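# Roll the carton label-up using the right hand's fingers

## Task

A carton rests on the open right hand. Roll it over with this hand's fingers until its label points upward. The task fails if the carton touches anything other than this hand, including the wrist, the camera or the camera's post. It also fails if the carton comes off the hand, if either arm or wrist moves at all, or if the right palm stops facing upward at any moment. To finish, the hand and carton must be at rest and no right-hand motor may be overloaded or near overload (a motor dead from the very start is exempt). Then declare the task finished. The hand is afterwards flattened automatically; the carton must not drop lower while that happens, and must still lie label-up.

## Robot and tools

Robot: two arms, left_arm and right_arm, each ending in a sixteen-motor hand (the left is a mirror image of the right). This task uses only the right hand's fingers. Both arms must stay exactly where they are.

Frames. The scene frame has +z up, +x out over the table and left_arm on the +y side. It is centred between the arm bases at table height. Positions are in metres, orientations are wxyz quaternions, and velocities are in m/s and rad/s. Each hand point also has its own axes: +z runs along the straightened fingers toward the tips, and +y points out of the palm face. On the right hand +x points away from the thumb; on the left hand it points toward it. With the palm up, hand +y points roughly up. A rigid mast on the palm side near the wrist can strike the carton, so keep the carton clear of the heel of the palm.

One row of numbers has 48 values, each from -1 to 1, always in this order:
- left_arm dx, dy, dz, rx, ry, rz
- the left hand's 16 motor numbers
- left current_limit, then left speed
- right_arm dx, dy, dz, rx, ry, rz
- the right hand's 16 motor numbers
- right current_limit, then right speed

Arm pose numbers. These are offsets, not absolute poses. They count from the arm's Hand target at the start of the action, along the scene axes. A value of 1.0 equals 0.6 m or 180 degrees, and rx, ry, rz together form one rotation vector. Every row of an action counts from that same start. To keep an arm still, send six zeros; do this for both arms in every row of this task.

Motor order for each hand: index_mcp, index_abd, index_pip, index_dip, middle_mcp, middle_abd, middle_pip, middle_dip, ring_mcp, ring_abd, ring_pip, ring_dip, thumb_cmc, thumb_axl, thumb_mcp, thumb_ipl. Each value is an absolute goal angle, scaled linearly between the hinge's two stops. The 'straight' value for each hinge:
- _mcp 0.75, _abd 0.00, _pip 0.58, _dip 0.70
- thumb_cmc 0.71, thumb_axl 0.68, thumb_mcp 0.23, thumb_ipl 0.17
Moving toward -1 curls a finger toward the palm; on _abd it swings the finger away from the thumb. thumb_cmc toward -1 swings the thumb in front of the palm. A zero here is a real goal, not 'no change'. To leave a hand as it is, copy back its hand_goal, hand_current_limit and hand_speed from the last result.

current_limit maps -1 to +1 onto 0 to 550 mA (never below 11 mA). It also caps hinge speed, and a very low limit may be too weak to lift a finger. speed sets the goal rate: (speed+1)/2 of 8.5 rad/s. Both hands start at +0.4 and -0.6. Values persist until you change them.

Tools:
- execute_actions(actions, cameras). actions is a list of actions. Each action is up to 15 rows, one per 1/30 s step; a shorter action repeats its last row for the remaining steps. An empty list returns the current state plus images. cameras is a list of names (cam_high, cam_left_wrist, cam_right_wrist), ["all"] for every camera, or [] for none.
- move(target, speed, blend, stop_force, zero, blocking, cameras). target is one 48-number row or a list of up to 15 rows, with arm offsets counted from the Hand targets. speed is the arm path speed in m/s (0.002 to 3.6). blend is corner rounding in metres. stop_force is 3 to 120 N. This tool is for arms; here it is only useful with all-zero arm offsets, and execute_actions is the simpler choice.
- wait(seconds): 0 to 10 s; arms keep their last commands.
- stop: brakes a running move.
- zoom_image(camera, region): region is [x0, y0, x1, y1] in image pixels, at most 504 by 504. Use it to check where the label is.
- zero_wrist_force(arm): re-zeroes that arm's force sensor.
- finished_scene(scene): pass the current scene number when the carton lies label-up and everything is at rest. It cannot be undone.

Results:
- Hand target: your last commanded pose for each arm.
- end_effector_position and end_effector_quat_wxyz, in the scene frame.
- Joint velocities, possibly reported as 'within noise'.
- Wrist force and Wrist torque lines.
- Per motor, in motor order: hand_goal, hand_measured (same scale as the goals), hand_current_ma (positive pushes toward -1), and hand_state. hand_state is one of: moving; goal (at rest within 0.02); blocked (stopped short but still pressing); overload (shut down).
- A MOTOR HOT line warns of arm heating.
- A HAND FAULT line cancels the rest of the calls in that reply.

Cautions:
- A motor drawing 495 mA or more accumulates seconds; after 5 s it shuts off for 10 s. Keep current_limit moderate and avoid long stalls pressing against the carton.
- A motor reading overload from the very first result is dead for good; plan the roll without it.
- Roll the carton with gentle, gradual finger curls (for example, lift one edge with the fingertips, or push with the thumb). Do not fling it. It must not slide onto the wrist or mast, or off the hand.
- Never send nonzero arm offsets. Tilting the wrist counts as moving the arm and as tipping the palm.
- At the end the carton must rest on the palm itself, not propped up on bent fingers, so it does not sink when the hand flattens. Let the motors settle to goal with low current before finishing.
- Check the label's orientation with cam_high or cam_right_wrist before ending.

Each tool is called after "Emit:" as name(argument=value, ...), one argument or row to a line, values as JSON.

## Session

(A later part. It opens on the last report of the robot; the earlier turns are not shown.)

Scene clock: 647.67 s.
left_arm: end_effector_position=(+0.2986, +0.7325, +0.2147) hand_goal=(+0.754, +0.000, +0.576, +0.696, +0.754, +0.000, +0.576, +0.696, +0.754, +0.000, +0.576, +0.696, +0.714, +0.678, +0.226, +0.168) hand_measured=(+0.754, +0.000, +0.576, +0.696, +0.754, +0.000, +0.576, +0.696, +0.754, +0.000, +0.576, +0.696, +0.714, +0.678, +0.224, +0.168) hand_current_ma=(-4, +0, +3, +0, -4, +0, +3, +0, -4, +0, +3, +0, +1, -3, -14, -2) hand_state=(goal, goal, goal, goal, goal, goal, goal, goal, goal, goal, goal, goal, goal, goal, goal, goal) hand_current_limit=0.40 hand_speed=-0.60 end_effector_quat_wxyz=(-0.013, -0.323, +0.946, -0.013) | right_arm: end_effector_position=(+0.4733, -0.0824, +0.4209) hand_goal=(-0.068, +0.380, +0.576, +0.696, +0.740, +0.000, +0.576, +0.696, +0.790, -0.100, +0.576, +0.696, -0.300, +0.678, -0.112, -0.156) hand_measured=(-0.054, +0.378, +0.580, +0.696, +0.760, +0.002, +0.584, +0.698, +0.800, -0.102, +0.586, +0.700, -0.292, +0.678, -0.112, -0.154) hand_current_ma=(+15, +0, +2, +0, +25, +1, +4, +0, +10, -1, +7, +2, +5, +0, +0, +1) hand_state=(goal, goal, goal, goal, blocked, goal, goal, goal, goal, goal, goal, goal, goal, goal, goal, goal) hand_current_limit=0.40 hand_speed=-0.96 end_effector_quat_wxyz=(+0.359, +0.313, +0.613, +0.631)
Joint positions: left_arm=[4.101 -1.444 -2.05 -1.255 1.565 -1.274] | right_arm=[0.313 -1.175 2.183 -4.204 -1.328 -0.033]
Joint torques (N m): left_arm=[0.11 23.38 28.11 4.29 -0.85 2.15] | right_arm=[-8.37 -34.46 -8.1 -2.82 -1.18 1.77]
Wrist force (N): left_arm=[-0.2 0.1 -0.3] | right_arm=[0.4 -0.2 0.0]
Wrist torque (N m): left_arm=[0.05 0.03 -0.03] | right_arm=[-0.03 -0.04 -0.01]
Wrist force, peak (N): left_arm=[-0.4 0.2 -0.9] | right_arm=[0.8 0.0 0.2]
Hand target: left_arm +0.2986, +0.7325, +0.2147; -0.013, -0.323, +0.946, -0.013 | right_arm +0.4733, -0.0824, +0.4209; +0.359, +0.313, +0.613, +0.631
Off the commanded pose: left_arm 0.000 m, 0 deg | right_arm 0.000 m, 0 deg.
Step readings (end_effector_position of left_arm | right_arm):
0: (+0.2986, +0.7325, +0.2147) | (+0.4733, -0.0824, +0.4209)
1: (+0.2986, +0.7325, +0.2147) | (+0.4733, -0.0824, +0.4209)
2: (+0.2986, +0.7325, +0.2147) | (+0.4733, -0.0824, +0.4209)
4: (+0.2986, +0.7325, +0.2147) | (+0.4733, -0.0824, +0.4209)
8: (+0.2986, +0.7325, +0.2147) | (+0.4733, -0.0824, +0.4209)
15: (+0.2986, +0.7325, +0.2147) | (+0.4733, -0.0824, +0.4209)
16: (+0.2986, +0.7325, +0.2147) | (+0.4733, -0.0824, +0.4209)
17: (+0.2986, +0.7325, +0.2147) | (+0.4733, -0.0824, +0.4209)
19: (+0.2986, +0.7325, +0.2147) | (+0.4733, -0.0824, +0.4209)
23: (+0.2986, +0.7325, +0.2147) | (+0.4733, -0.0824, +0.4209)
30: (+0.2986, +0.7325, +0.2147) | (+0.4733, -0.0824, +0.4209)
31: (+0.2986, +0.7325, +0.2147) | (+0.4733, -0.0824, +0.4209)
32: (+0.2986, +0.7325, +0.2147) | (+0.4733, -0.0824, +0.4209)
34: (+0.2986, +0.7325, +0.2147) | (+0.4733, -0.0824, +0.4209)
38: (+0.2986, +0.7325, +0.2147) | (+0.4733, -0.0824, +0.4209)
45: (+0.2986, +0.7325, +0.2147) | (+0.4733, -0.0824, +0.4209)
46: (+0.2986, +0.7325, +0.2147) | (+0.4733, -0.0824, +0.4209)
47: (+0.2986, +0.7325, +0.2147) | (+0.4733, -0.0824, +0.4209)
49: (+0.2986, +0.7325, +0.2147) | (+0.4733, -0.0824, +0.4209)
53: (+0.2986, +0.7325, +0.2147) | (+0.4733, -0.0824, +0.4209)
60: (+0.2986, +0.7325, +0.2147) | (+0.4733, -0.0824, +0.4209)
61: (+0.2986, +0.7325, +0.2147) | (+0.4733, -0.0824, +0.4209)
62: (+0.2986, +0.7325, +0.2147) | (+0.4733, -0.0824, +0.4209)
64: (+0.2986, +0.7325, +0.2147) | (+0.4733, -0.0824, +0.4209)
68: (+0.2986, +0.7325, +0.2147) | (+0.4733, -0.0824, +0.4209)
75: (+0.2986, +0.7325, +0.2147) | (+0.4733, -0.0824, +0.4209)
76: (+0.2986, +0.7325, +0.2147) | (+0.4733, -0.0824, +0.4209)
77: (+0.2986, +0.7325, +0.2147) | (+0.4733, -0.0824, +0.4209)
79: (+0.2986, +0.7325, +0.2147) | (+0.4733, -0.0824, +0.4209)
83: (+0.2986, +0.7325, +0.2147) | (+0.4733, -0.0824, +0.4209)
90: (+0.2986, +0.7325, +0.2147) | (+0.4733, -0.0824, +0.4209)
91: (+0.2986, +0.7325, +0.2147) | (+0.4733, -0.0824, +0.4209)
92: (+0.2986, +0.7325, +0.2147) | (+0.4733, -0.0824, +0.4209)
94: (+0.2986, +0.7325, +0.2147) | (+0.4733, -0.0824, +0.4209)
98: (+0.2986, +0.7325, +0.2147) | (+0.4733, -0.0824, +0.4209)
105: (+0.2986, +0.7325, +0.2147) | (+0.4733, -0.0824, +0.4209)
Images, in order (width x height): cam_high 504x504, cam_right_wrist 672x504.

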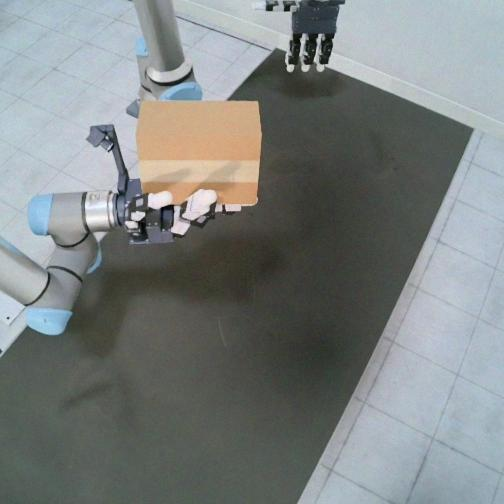

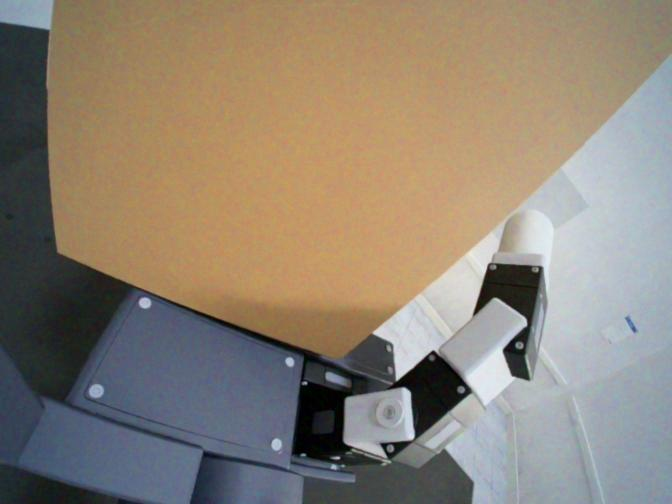

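Emit:
execute_actions(
  actions=[
    [[0,0,0,0,0,0,0.754,0,0.576,0.696,0.754,0,0.576,0.696,0.754,0,0.576,0.696,0.714,0.678,0.226,0.168,0.4,-0.6,0,0,0,0,0,0,-0.068,0.38,0.576,0.696,0.73,0,0.576,0.696,0.79,-0.45,0.576,0.696,-0.3,0.678,-0.112,-0.157,0.4,-0.94]],
    [[0,0,0,0,0,0,0.754,0,0.576,0.696,0.754,0,0.576,0.696,0.754,0,0.576,0.696,0.714,0.678,0.226,0.168,0.4,-0.6,0,0,0,0,0,0,-0.068,0.38,0.576,0.696,0.73,0,0.576,0.696,0.79,-0.45,0.576,0.696,-0.3,0.678,-0.112,-0.157,0.4,-0.94]],
    [[0,0,0,0,0,0,0.754,0,0.576,0.696,0.754,0,0.576,0.696,0.754,0,0.576,0.696,0.714,0.678,0.226,0.168,0.4,-0.6,0,0,0,0,0,0,-0.068,0.38,0.576,0.696,0.73,0,0.576,0.696,0.79,-0.8,0.576,0.696,-0.3,0.678,-0.112,-0.157,0.4,-0.94]],
    [[0,0,0,0,0,0,0.754,0,0.576,0.696,0.754,0,0.576,0.696,0.754,0,0.576,0.696,0.714,0.678,0.226,0.168,0.4,-0.6,0,0,0,0,0,0,-0.068,0.38,0.576,0.696,0.73,0,0.576,0.696,0.79,-0.8,0.576,0.696,-0.3,0.678,-0.112,-0.157,0.4,-0.94]],
  ],
  cameras=["cam_high","cam_right_wrist"],
)

Emit:
zoom_image(
  camera="cam_high",
  region=[80, 80, 290, 270],
)

Scene clock: 706.93 s.
left_arm: end_effector_position=(+0.2986, +0.7325, +0.2147) hand_goal=(+0.754, +0.000, +0.576, +0.696, +0.754, +0.000, +0.576, +0.696, +0.754, +0.000, +0.576, +0.696, +0.714, +0.678, +0.226, +0.168) hand_measured=(+0.754, +0.000, +0.576, +0.696, +0.754, +0.000, +0.576, +0.696, +0.754, +0.000, +0.576, +0.696, +0.714, +0.678, +0.224, +0.168) hand_current_ma=(-4, +0, +3, +0, -4, +0, +3, +0, -4, +0, +3, +0, +1, -3, -14, -2) hand_state=(goal, goal, goal, goal, goal, goal, goal, goal, goal, goal, goal, goal, goal, goal, goal, goal) hand_current_limit=0.40 hand_speed=-0.60 end_effector_quat_wxyz=(-0.013, -0.323, +0.946, -0.013) | right_arm: end_effector_position=(+0.4733, -0.0824, +0.4209) hand_goal=(-0.068, +0.380, +0.576, +0.696, +0.730, +0.000, +0.576, +0.696, +0.790, -0.800, +0.576, +0.696, -0.300, +0.678, -0.112, -0.156) hand_measured=(-0.054, +0.378, +0.580, +0.696, +0.760, +0.000, +0.584, +0.698, +0.800, -0.796, +0.586, +0.700, -0.292, +0.678, -0.112, -0.154) hand_current_ma=(+15, +0, +2, +0, +46, +0, +4, +0, +10, +2, +7, +2, +5, +0, +0, +1) hand_state=(goal, goal, goal, goal, blocked, goal, goal, goal, goal, goal, goal, goal, goal, goal, goal, goal) hand_current_limit=0.40 hand_speed=-0.94 end_effector_quat_wxyz=(+0.359, +0.313, +0.613, +0.631)
Joint positions: left_arm=[4.101 -1.444 -2.05 -1.255 1.565 -1.274] | right_arm=[0.313 -1.175 2.183 -4.204 -1.328 -0.033]
Joint torques (N m): left_arm=[-0.74 21.41 28.34 4.1 -0.94 2.24] | right_arm=[-8.77 -34.3 -11.31 -1.71 0.01 2.02]
Wrist force (N): left_arm=[-0.3 0.0 -0.5] | right_arm=[0.5 -0.1 0.2]
Wrist torque (N m): left_arm=[0.05 0.02 -0.03] | right_arm=[-0.05 -0.05 -0.01]
Wrist force, peak (N): left_arm=[-0.4 0.1 -1.1] | right_arm=[0.9 -0.2 0.4]
Hand target: left_arm +0.2986, +0.7325, +0.2147; -0.013, -0.323, +0.946, -0.013 | right_arm +0.4733, -0.0824, +0.4209; +0.359, +0.313, +0.613, +0.631
Off the commanded pose: left_arm 0.000 m, 0 deg | right_arm 0.000 m, 0 deg.
Step readings (end_effector_position of left_arm | right_arm):
0: (+0.2986, +0.7325, +0.2147) | (+0.4733, -0.0824, +0.4209)
1: (+0.2986, +0.7325, +0.2147) | (+0.4733, -0.0824, +0.4209)
2: (+0.2986, +0.7325, +0.2147) | (+0.4733, -0.0824, +0.4209)
4: (+0.2986, +0.7325, +0.2147) | (+0.4733, -0.0824, +0.4209)
8: (+0.2986, +0.7325, +0.2147) | (+0.4733, -0.0824, +0.4209)
15: (+0.2986, +0.7325, +0.2147) | (+0.4733, -0.0824, +0.4209)
16: (+0.2986, +0.7325, +0.2147) | (+0.4733, -0.0824, +0.4209)
17: (+0.2986, +0.7325, +0.2147) | (+0.4733, -0.0824, +0.4209)
19: (+0.2986, +0.7325, +0.2147) | (+0.4733, -0.0824, +0.4209)
23: (+0.2986, +0.7325, +0.2147) | (+0.4733, -0.0824, +0.4209)
30: (+0.2986, +0.7325, +0.2147) | (+0.4733, -0.0824, +0.4209)
31: (+0.2986, +0.7325, +0.2147) | (+0.4733, -0.0824, +0.4209)
32: (+0.2986, +0.7325, +0.2147) | (+0.4733, -0.0824, +0.4209)
34: (+0.2986, +0.7325, +0.2147) | (+0.4733, -0.0824, +0.4209)
38: (+0.2986, +0.7325, +0.2147) | (+0.4733, -0.0824, +0.4209)
45: (+0.2986, +0.7325, +0.2147) | (+0.4733, -0.0824, +0.4209)
46: (+0.2986, +0.7325, +0.2147) | (+0.4733, -0.0824, +0.4209)
47: (+0.2986, +0.7325, +0.2147) | (+0.4733, -0.0824, +0.4209)
49: (+0.2986, +0.7325, +0.2147) | (+0.4733, -0.0824, +0.4209)
53: (+0.2986, +0.7325, +0.2147) | (+0.4733, -0.0824, +0.4209)
60: (+0.2986, +0.7325, +0.2147) | (+0.4733, -0.0824, +0.4209)
Images, in order (width x height): cam_high 504x504, cam_right_wrist 672x504.

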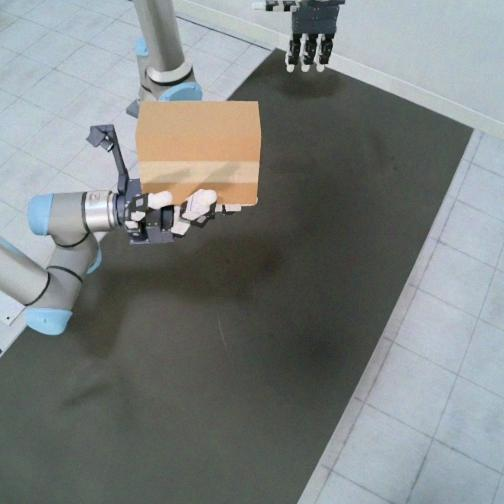

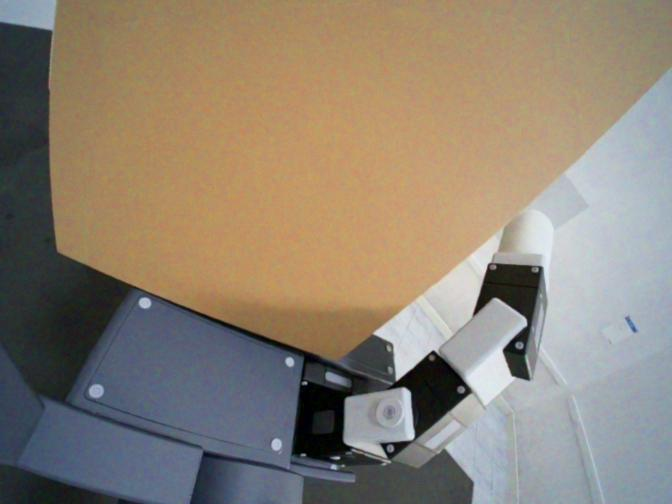

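Scaled by 2.400.

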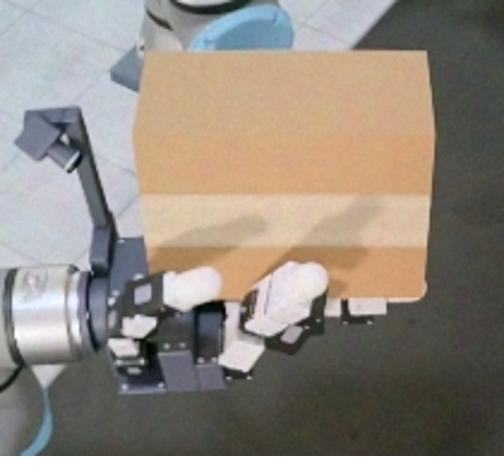

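Emit:
execute_actions(
  actions=[
    [[0,0,0,0,0,0,0.754,0,0.576,0.696,0.754,0,0.576,0.696,0.754,0,0.576,0.696,0.714,0.678,0.226,0.168,0.4,-0.6,0,0,0,0,0,0,-0.068,0.38,0.576,0.696,0.73,0,0.576,0.696,0.62,-0.8,0.576,0.696,-0.3,0.678,-0.112,-0.157,0.4,-0.94]],
    [[0,0,0,0,0,0,0.754,0,0.576,0.696,0.754,0,0.576,0.696,0.754,0,0.576,0.696,0.714,0.678,0.226,0.168,0.4,-0.6,0,0,0,0,0,0,-0.068,0.38,0.576,0.696,0.73,0,0.576,0.696,0.55,-0.8,0.576,0.696,-0.3,0.678,-0.112,-0.157,0.4,-0.95]],
    [[0,0,0,0,0,0,0.754,0,0.576,0.696,0.754,0,0.576,0.696,0.754,0,0.576,0.696,0.714,0.678,0.226,0.168,0.4,-0.6,0,0,0,0,0,0,-0.068,0.38,0.576,0.696,0.73,0,0.576,0.696,0.55,-0.8,0.576,0.696,-0.3,0.678,-0.112,-0.157,0.4,-0.95]],
  ],
  cameras=["cam_high","cam_right_wrist"],
)

Emit:
zoom_image(
  camera="cam_high",
  region=[80, 80, 290, 270],
)

Scene clock: 720.57 s.
left_arm: end_effector_position=(+0.2986, +0.7325, +0.2147) hand_goal=(+0.754, +0.000, +0.576, +0.696, +0.754, +0.000, +0.576, +0.696, +0.754, +0.000, +0.576, +0.696, +0.714, +0.678, +0.226, +0.168) hand_measured=(+0.754, +0.000, +0.576, +0.696, +0.754, +0.000, +0.576, +0.696, +0.754, +0.000, +0.576, +0.696, +0.714, +0.678, +0.224, +0.168) hand_current_ma=(-4, +0, +3, +0, -4, +0, +3, +0, -4, +0, +3, +0, +1, -3, -14, -2) hand_state=(goal, goal, goal, goal, goal, goal, goal, goal, goal, goal, goal, goal, goal, goal, goal, goal) hand_current_limit=0.40 hand_speed=-0.60 end_effector_quat_wxyz=(-0.013, -0.323, +0.946, -0.013) | right_arm: end_effector_position=(+0.4733, -0.0824, +0.4209) hand_goal=(-0.068, +0.380, +0.576, +0.696, +0.730, +0.000, +0.576, +0.696, +0.550, -0.800, +0.576, +0.696, -0.300, +0.678, -0.112, -0.156) hand_measured=(-0.054, +0.378, +0.580, +0.696, +0.754, +0.000, +0.584, +0.698, +0.580, -0.798, +0.586, +0.700, -0.292, +0.678, -0.112, -0.154) hand_current_ma=(+15, +0, +2, +0, +31, +0, +4, +0, +47, +1, +7, +2, +5, +0, +0, +1) hand_state=(goal, goal, goal, goal, blocked, goal, goal, goal, blocked, goal, goal, goal, goal, goal, goal, goal) hand_current_limit=0.40 hand_speed=-0.95 end_effector_quat_wxyz=(+0.359, +0.313, +0.613, +0.631)
Joint positions: left_arm=[4.101 -1.444 -2.05 -1.255 1.565 -1.274] | right_arm=[0.313 -1.175 2.183 -4.204 -1.328 -0.033]
Joint torques (N m): left_arm=[-0.6 22.65 27.76 4.07 -0.92 2.18] | right_arm=[-7.84 -34.49 -11.9 -1.43 -0.1 2.13]
Wrist force (N): left_arm=[-0.5 0.0 -0.4] | right_arm=[0.4 -0.1 0.2]
Wrist torque (N m): left_arm=[0.04 0.06 -0.04] | right_arm=[-0.05 -0.04 0.00]
Wrist force, peak (N): left_arm=[-0.3 0.1 -1.1] | right_arm=[0.8 -0.2 0.2]
Hand target: left_arm +0.2986, +0.7325, +0.2147; -0.013, -0.323, +0.946, -0.013 | right_arm +0.4733, -0.0824, +0.4209; +0.359, +0.313, +0.613, +0.631
Off the commanded pose: left_arm 0.000 m, 0 deg | right_arm 0.000 m, 0 deg.
Step readings (end_effector_position of left_arm | right_arm):
0: (+0.2986, +0.7325, +0.2147) | (+0.4733, -0.0824, +0.4209)
1: (+0.2986, +0.7325, +0.2147) | (+0.4733, -0.0824, +0.4209)
2: (+0.2986, +0.7325, +0.2147) | (+0.4733, -0.0824, +0.4209)
4: (+0.2986, +0.7325, +0.2147) | (+0.4733, -0.0824, +0.4209)
8: (+0.2986, +0.7325, +0.2147) | (+0.4733, -0.0824, +0.4209)
15: (+0.2986, +0.7325, +0.2147) | (+0.4733, -0.0824, +0.4209)
16: (+0.2986, +0.7325, +0.2147) | (+0.4733, -0.0824, +0.4209)
17: (+0.2986, +0.7325, +0.2147) | (+0.4733, -0.0824, +0.4209)
19: (+0.2986, +0.7325, +0.2147) | (+0.4733, -0.0824, +0.4209)
23: (+0.2986, +0.7325, +0.2147) | (+0.4733, -0.0824, +0.4209)
30: (+0.2986, +0.7325, +0.2147) | (+0.4733, -0.0824, +0.4209)
31: (+0.2986, +0.7325, +0.2147) | (+0.4733, -0.0824, +0.4209)
32: (+0.2986, +0.7325, +0.2147) | (+0.4733, -0.0824, +0.4209)
34: (+0.2986, +0.7325, +0.2147) | (+0.4733, -0.0824, +0.4209)
38: (+0.2986, +0.7325, +0.2147) | (+0.4733, -0.0824, +0.4209)
45: (+0.2986, +0.7325, +0.2147) | (+0.4733, -0.0824, +0.4209)
Images, in order (width x height): cam_high 504x504, cam_right_wrist 672x504.

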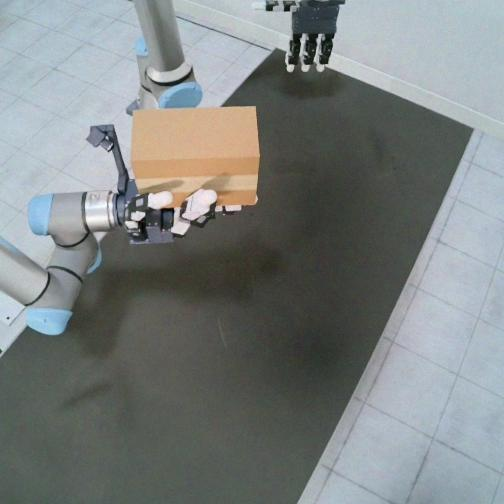

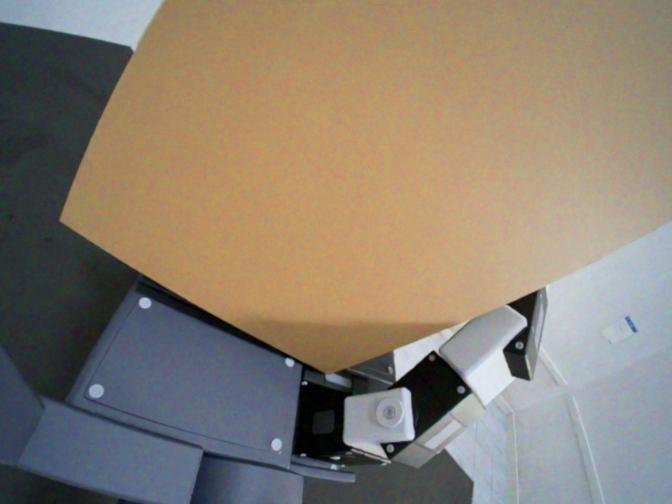

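Scaled by 2.400.

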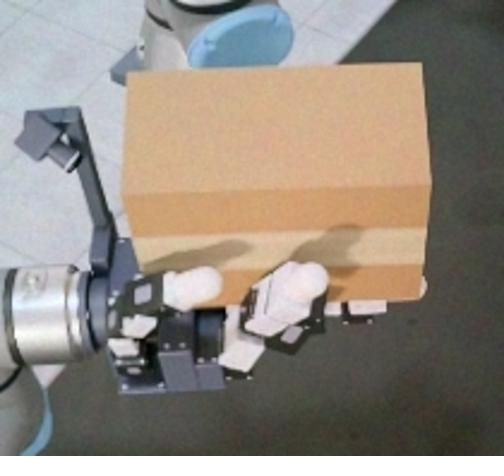

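Emit:
execute_actions(
  actions=[
    [[0,0,0,0,0,0,0.754,0,0.576,0.696,0.754,0,0.576,0.696,0.754,0,0.576,0.696,0.714,0.678,0.226,0.168,0.4,-0.6,0,0,0,0,0,0,-0.068,0.38,0.576,0.696,0.73,0,0.576,0.696,0.42,-0.8,0.576,0.696,-0.3,0.678,-0.112,-0.157,0.4,-0.95]],
    [[0,0,0,0,0,0,0.754,0,0.576,0.696,0.754,0,0.576,0.696,0.754,0,0.576,0.696,0.714,0.678,0.226,0.168,0.4,-0.6,0,0,0,0,0,0,-0.068,0.38,0.576,0.696,0.73,0,0.576,0.696,0.42,-0.8,0.576,0.696,-0.3,0.678,-0.112,-0.157,0.4,-0.95]],
    [[0,0,0,0,0,0,0.754,0,0.576,0.696,0.754,0,0.576,0.696,0.754,0,0.576,0.696,0.714,0.678,0.226,0.168,0.4,-0.6,0,0,0,0,0,0,-0.068,0.38,0.576,0.696,0.73,0,0.576,0.696,0.42,-0.8,0.576,0.696,-0.3,0.678,-0.112,-0.157,0.4,-0.95]],
  ],
  cameras=["cam_high","cam_right_wrist"],
)

Emit:
zoom_image(
  camera="cam_high",
  region=[80, 80, 290, 270],
)

Scene clock: 735.03 s.
left_arm: end_effector_position=(+0.2986, +0.7325, +0.2147) hand_goal=(+0.754, +0.000, +0.576, +0.696, +0.754, +0.000, +0.576, +0.696, +0.754, +0.000, +0.576, +0.696, +0.714, +0.678, +0.226, +0.168) hand_measured=(+0.754, +0.000, +0.576, +0.696, +0.754, +0.000, +0.576, +0.696, +0.754, +0.000, +0.576, +0.696, +0.714, +0.678, +0.224, +0.168) hand_current_ma=(-4, +0, +3, +0, -4, +0, +3, +0, -4, +0, +3, +0, +1, -3, -14, -2) hand_state=(goal, goal, goal, goal, goal, goal, goal, goal, goal, goal, goal, goal, goal, goal, goal, goal) hand_current_limit=0.40 hand_speed=-0.60 end_effector_quat_wxyz=(-0.013, -0.323, +0.946, -0.013) | right_arm: end_effector_position=(+0.4733, -0.0824, +0.4209) hand_goal=(-0.068, +0.380, +0.576, +0.696, +0.730, +0.000, +0.576, +0.696, +0.420, -0.800, +0.576, +0.696, -0.300, +0.678, -0.112, -0.156) hand_measured=(-0.054, +0.378, +0.580, +0.696, +0.754, +0.000, +0.584, +0.698, +0.446, -0.800, +0.586, +0.700, -0.292, +0.678, -0.112, -0.154) hand_current_ma=(+15, +0, +2, +0, +31, +0, +4, +0, +36, +0, +7, +1, +5, +0, +0, +1) hand_state=(goal, goal, goal, goal, blocked, goal, goal, goal, blocked, goal, goal, goal, goal, goal, goal, goal) hand_current_limit=0.40 hand_speed=-0.95 end_effector_quat_wxyz=(+0.359, +0.313, +0.613, +0.631)
Joint positions: left_arm=[4.101 -1.444 -2.05 -1.255 1.565 -1.274] | right_arm=[0.313 -1.175 2.183 -4.204 -1.328 -0.033]
Joint torques (N m): left_arm=[-0.65 22.15 27.64 4.03 -0.88 2.14] | right_arm=[-7.88 -34.45 -11.82 -1.38 -0.06 2.43]
Wrist force (N): left_arm=[-0.3 0.2 -1.0] | right_arm=[0.8 -0.1 0.2]
Wrist torque (N m): left_arm=[0.11 0.02 -0.03] | right_arm=[-0.06 -0.10 0.04]
Wrist force, peak (N): left_arm=[-0.4 0.3 -1.1] | right_arm=[0.9 -0.1 0.0]
Hand target: left_arm +0.2986, +0.7325, +0.2147; -0.013, -0.323, +0.946, -0.013 | right_arm +0.4733, -0.0824, +0.4209; +0.359, +0.313, +0.613, +0.631
Off the commanded pose: left_arm 0.000 m, 0 deg | right_arm 0.000 m, 0 deg.
Step readings (end_effector_position of left_arm | right_arm):
0: (+0.2986, +0.7325, +0.2147) | (+0.4733, -0.0824, +0.4209)
1: (+0.2986, +0.7325, +0.2147) | (+0.4733, -0.0824, +0.4209)
2: (+0.2986, +0.7325, +0.2147) | (+0.4733, -0.0824, +0.4209)
4: (+0.2986, +0.7325, +0.2147) | (+0.4733, -0.0824, +0.4209)
8: (+0.2986, +0.7325, +0.2147) | (+0.4733, -0.0824, +0.4209)
15: (+0.2986, +0.7325, +0.2147) | (+0.4733, -0.0824, +0.4209)
16: (+0.2986, +0.7325, +0.2147) | (+0.4733, -0.0824, +0.4209)
17: (+0.2986, +0.7325, +0.2147) | (+0.4733, -0.0824, +0.4209)
19: (+0.2986, +0.7325, +0.2147) | (+0.4733, -0.0824, +0.4209)
23: (+0.2986, +0.7325, +0.2147) | (+0.4733, -0.0824, +0.4209)
30: (+0.2986, +0.7325, +0.2147) | (+0.4733, -0.0824, +0.4209)
31: (+0.2986, +0.7325, +0.2147) | (+0.4733, -0.0824, +0.4209)
32: (+0.2986, +0.7325, +0.2147) | (+0.4733, -0.0824, +0.4209)
34: (+0.2986, +0.7325, +0.2147) | (+0.4733, -0.0824, +0.4209)
38: (+0.2986, +0.7325, +0.2147) | (+0.4733, -0.0824, +0.4209)
45: (+0.2986, +0.7325, +0.2147) | (+0.4733, -0.0824, +0.4209)
Images, in order (width x height): cam_high 504x504, cam_right_wrist 672x504.

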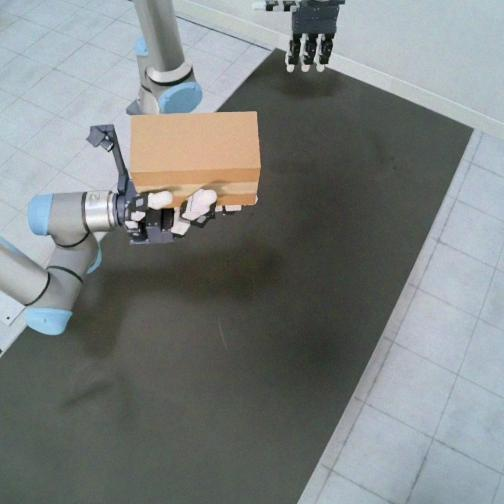

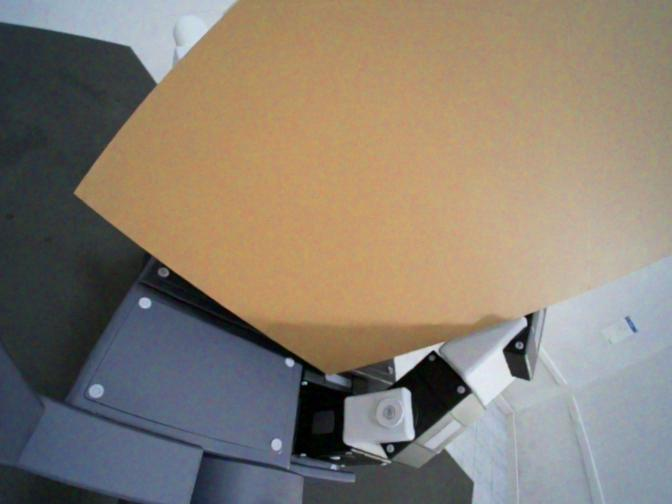

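Scaled by 2.400.

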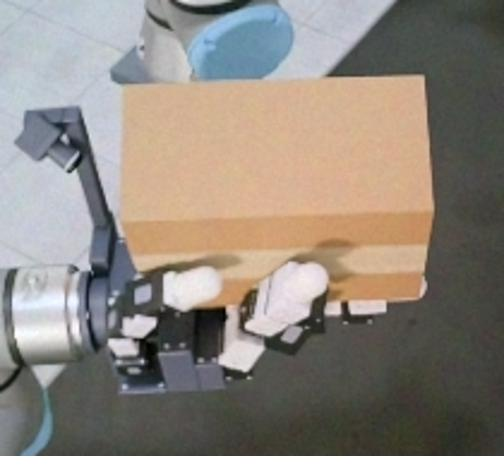

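Emit:
execute_actions(
  actions=[
    [[0,0,0,0,0,0,0.754,0,0.576,0.696,0.754,0,0.576,0.696,0.754,0,0.576,0.696,0.714,0.678,0.226,0.168,0.4,-0.6,0,0,0,0,0,0,-0.068,0.38,0.576,0.696,0.73,0,0.576,0.696,0.34,-0.8,0.576,0.696,-0.3,0.678,-0.112,-0.157,0.4,-0.95]],
    [[0,0,0,0,0,0,0.754,0,0.576,0.696,0.754,0,0.576,0.696,0.754,0,0.576,0.696,0.714,0.678,0.226,0.168,0.4,-0.6,0,0,0,0,0,0,-0.068,0.38,0.576,0.696,0.73,0,0.576,0.696,0.34,-0.8,0.576,0.696,-0.3,0.678,-0.112,-0.157,0.4,-0.95]],
  ],
  cameras=["cam_high","cam_right_wrist"],
)

Emit:
zoom_image(
  camera="cam_high",
  region=[80, 80, 290, 270],
)

Scene clock: 747.83 s.
left_arm: end_effector_position=(+0.2986, +0.7325, +0.2147) hand_goal=(+0.754, +0.000, +0.576, +0.696, +0.754, +0.000, +0.576, +0.696, +0.754, +0.000, +0.576, +0.696, +0.714, +0.678, +0.226, +0.168) hand_measured=(+0.754, +0.000, +0.576, +0.696, +0.754, +0.000, +0.576, +0.696, +0.754, +0.000, +0.576, +0.696, +0.714, +0.678, +0.224, +0.168) hand_current_ma=(-4, +0, +3, +0, -4, +0, +3, +0, -4, +0, +3, +0, +1, -3, -14, -2) hand_state=(goal, goal, goal, goal, goal, goal, goal, goal, goal, goal, goal, goal, goal, goal, goal, goal) hand_current_limit=0.40 hand_speed=-0.60 end_effector_quat_wxyz=(-0.013, -0.323, +0.946, -0.013) | right_arm: end_effector_position=(+0.4733, -0.0824, +0.4209) hand_goal=(-0.068, +0.380, +0.576, +0.696, +0.730, +0.000, +0.576, +0.696, +0.340, -0.800, +0.576, +0.696, -0.300, +0.678, -0.112, -0.156) hand_measured=(-0.054, +0.378, +0.580, +0.696, +0.754, +0.000, +0.584, +0.698, +0.368, -0.800, +0.586, +0.698, -0.292, +0.678, -0.112, -0.154) hand_current_ma=(+14, +0, +2, +0, +31, +0, +4, +0, +39, +0, +7, +1, +5, +0, +0, +1) hand_state=(goal, goal, goal, goal, blocked, goal, goal, goal, blocked, goal, goal, goal, goal, goal, goal, goal) hand_current_limit=0.40 hand_speed=-0.95 end_effector_quat_wxyz=(+0.359, +0.313, +0.613, +0.631)
Joint positions: left_arm=[4.101 -1.444 -2.05 -1.255 1.565 -1.274] | right_arm=[0.313 -1.175 2.183 -4.204 -1.328 -0.033]
Joint torques (N m): left_arm=[-0.48 22.55 27.97 4.06 -0.91 2.21] | right_arm=[-7.59 -33.75 -12.78 -1.29 0.08 2.57]
Wrist force (N): left_arm=[-0.1 -0.2 -0.8] | right_arm=[0.4 -0.1 0.0]
Wrist torque (N m): left_arm=[0.04 0.01 -0.01] | right_arm=[-0.03 -0.04 0.02]
Wrist force, peak (N): left_arm=[-0.3 0.0 -1.1] | right_arm=[0.8 -0.1 0.2]
Hand target: left_arm +0.2986, +0.7325, +0.2147; -0.013, -0.323, +0.946, -0.013 | right_arm +0.4733, -0.0824, +0.4209; +0.359, +0.313, +0.613, +0.631
Off the commanded pose: left_arm 0.000 m, 0 deg | right_arm 0.000 m, 0 deg.
Step readings (end_effector_position of left_arm | right_arm):
0: (+0.2986, +0.7325, +0.2147) | (+0.4733, -0.0824, +0.4209)
1: (+0.2986, +0.7325, +0.2147) | (+0.4733, -0.0824, +0.4209)
2: (+0.2986, +0.7325, +0.2147) | (+0.4733, -0.0824, +0.4209)
4: (+0.2986, +0.7325, +0.2147) | (+0.4733, -0.0824, +0.4209)
8: (+0.2986, +0.7325, +0.2147) | (+0.4733, -0.0824, +0.4209)
15: (+0.2986, +0.7325, +0.2147) | (+0.4733, -0.0824, +0.4209)
16: (+0.2986, +0.7325, +0.2147) | (+0.4733, -0.0824, +0.4209)
17: (+0.2986, +0.7325, +0.2147) | (+0.4733, -0.0824, +0.4209)
19: (+0.2986, +0.7325, +0.2147) | (+0.4733, -0.0824, +0.4209)
23: (+0.2986, +0.7325, +0.2147) | (+0.4733, -0.0824, +0.4209)
30: (+0.2986, +0.7325, +0.2147) | (+0.4733, -0.0824, +0.4209)
Images, in order (width x height): cam_high 504x504, cam_right_wrist 672x504.

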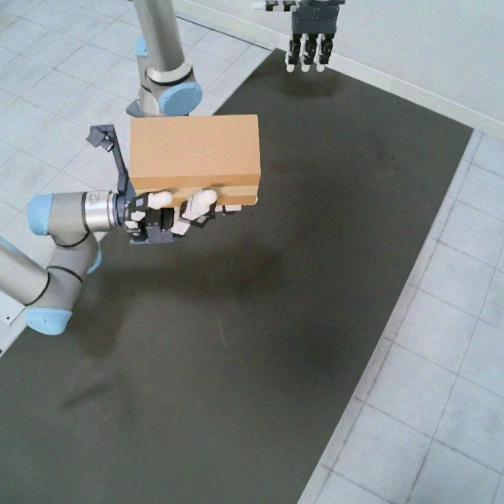

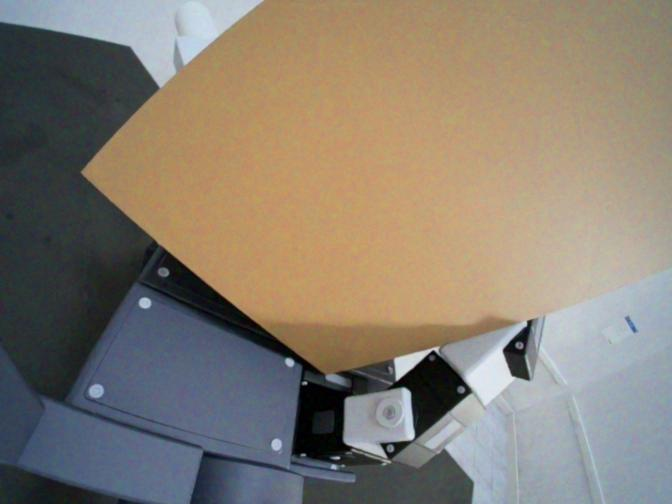

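Scaled by 2.400.

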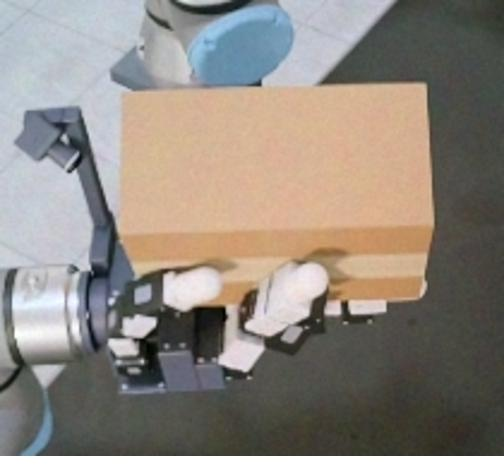

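Emit:
execute_actions(
  actions=[
    [[0,0,0,0,0,0,0.754,0,0.576,0.696,0.754,0,0.576,0.696,0.754,0,0.576,0.696,0.714,0.678,0.226,0.168,0.4,-0.6,0,0,0,0,0,0,-0.068,0.38,0.576,0.696,0.73,0,0.576,0.696,0.28,-0.8,0.576,0.696,-0.3,0.678,-0.112,-0.157,0.4,-0.96]],
    [[0,0,0,0,0,0,0.754,0,0.576,0.696,0.754,0,0.576,0.696,0.754,0,0.576,0.696,0.714,0.678,0.226,0.168,0.4,-0.6,0,0,0,0,0,0,-0.068,0.38,0.576,0.696,0.73,0,0.576,0.696,0.28,-0.8,0.576,0.696,-0.3,0.678,-0.112,-0.157,0.4,-0.96]],
  ],
  cameras=["cam_high","cam_right_wrist"],
)

Emit:
zoom_image(
  camera="cam_high",
  region=[80, 80, 290, 270],
)

Scene clock: 758.03 s.
left_arm: end_effector_position=(+0.2986, +0.7325, +0.2147) hand_goal=(+0.754, +0.000, +0.576, +0.696, +0.754, +0.000, +0.576, +0.696, +0.754, +0.000, +0.576, +0.696, +0.714, +0.678, +0.226, +0.168) hand_measured=(+0.754, +0.000, +0.576, +0.696, +0.754, +0.000, +0.576, +0.696, +0.754, +0.000, +0.576, +0.696, +0.714, +0.678, +0.224, +0.168) hand_current_ma=(-4, +0, +3, +0, -4, +0, +3, +0, -4, +0, +3, +0, +1, -3, -14, -2) hand_state=(goal, goal, goal, goal, goal, goal, goal, goal, goal, goal, goal, goal, goal, goal, goal, goal) hand_current_limit=0.40 hand_speed=-0.60 end_effector_quat_wxyz=(-0.013, -0.323, +0.946, -0.013) | right_arm: end_effector_position=(+0.4733, -0.0824, +0.4209) hand_goal=(-0.068, +0.380, +0.576, +0.696, +0.730, +0.000, +0.576, +0.696, +0.280, -0.800, +0.576, +0.696, -0.300, +0.678, -0.112, -0.156) hand_measured=(-0.054, +0.380, +0.580, +0.696, +0.754, +0.000, +0.584, +0.698, +0.308, -0.802, +0.586, +0.698, -0.292, +0.678, -0.112, -0.154) hand_current_ma=(+14, +0, +2, +0, +31, +0, +4, +0, +39, +0, +7, +1, +5, +0, +0, +1) hand_state=(goal, goal, goal, goal, blocked, goal, goal, goal, blocked, goal, goal, goal, goal, goal, goal, goal) hand_current_limit=0.40 hand_speed=-0.96 end_effector_quat_wxyz=(+0.359, +0.313, +0.613, +0.631)
Joint positions: left_arm=[4.101 -1.444 -2.05 -1.255 1.565 -1.274] | right_arm=[0.313 -1.175 2.183 -4.204 -1.328 -0.033]
Joint torques (N m): left_arm=[-0.29 21.97 27.83 4.13 -0.89 2.31] | right_arm=[-6.95 -33.41 -13.71 -1.03 -0.09 2.71]
Wrist force (N): left_arm=[-0.2 0.1 -0.9] | right_arm=[0.7 0.1 0.3]
Wrist torque (N m): left_arm=[0.10 0.01 -0.02] | right_arm=[-0.05 -0.09 0.04]
Wrist force, peak (N): left_arm=[-0.3 0.2 -1.2] | right_arm=[0.8 0.1 0.0]
Hand target: left_arm +0.2986, +0.7325, +0.2147; -0.013, -0.323, +0.946, -0.013 | right_arm +0.4733, -0.0824, +0.4209; +0.359, +0.313, +0.613, +0.631
Off the commanded pose: left_arm 0.000 m, 0 deg | right_arm 0.000 m, 0 deg.
Step readings (end_effector_position of left_arm | right_arm):
0: (+0.2986, +0.7325, +0.2147) | (+0.4733, -0.0824, +0.4209)
1: (+0.2986, +0.7325, +0.2147) | (+0.4733, -0.0824, +0.4209)
2: (+0.2986, +0.7325, +0.2147) | (+0.4733, -0.0824, +0.4209)
4: (+0.2986, +0.7325, +0.2147) | (+0.4733, -0.0824, +0.4209)
8: (+0.2986, +0.7325, +0.2147) | (+0.4733, -0.0824, +0.4209)
15: (+0.2986, +0.7325, +0.2147) | (+0.4733, -0.0824, +0.4209)
16: (+0.2986, +0.7325, +0.2147) | (+0.4733, -0.0824, +0.4209)
17: (+0.2986, +0.7325, +0.2147) | (+0.4733, -0.0824, +0.4209)
19: (+0.2986, +0.7325, +0.2147) | (+0.4733, -0.0824, +0.4209)
23: (+0.2986, +0.7325, +0.2147) | (+0.4733, -0.0824, +0.4209)
30: (+0.2986, +0.7325, +0.2147) | (+0.4733, -0.0824, +0.4209)
Images, in order (width x height): cam_high 504x504, cam_right_wrist 672x504.

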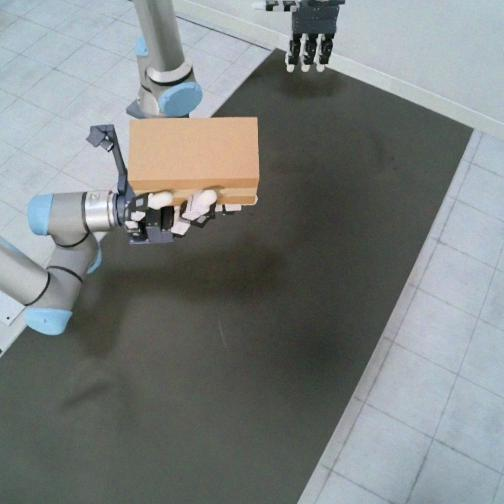

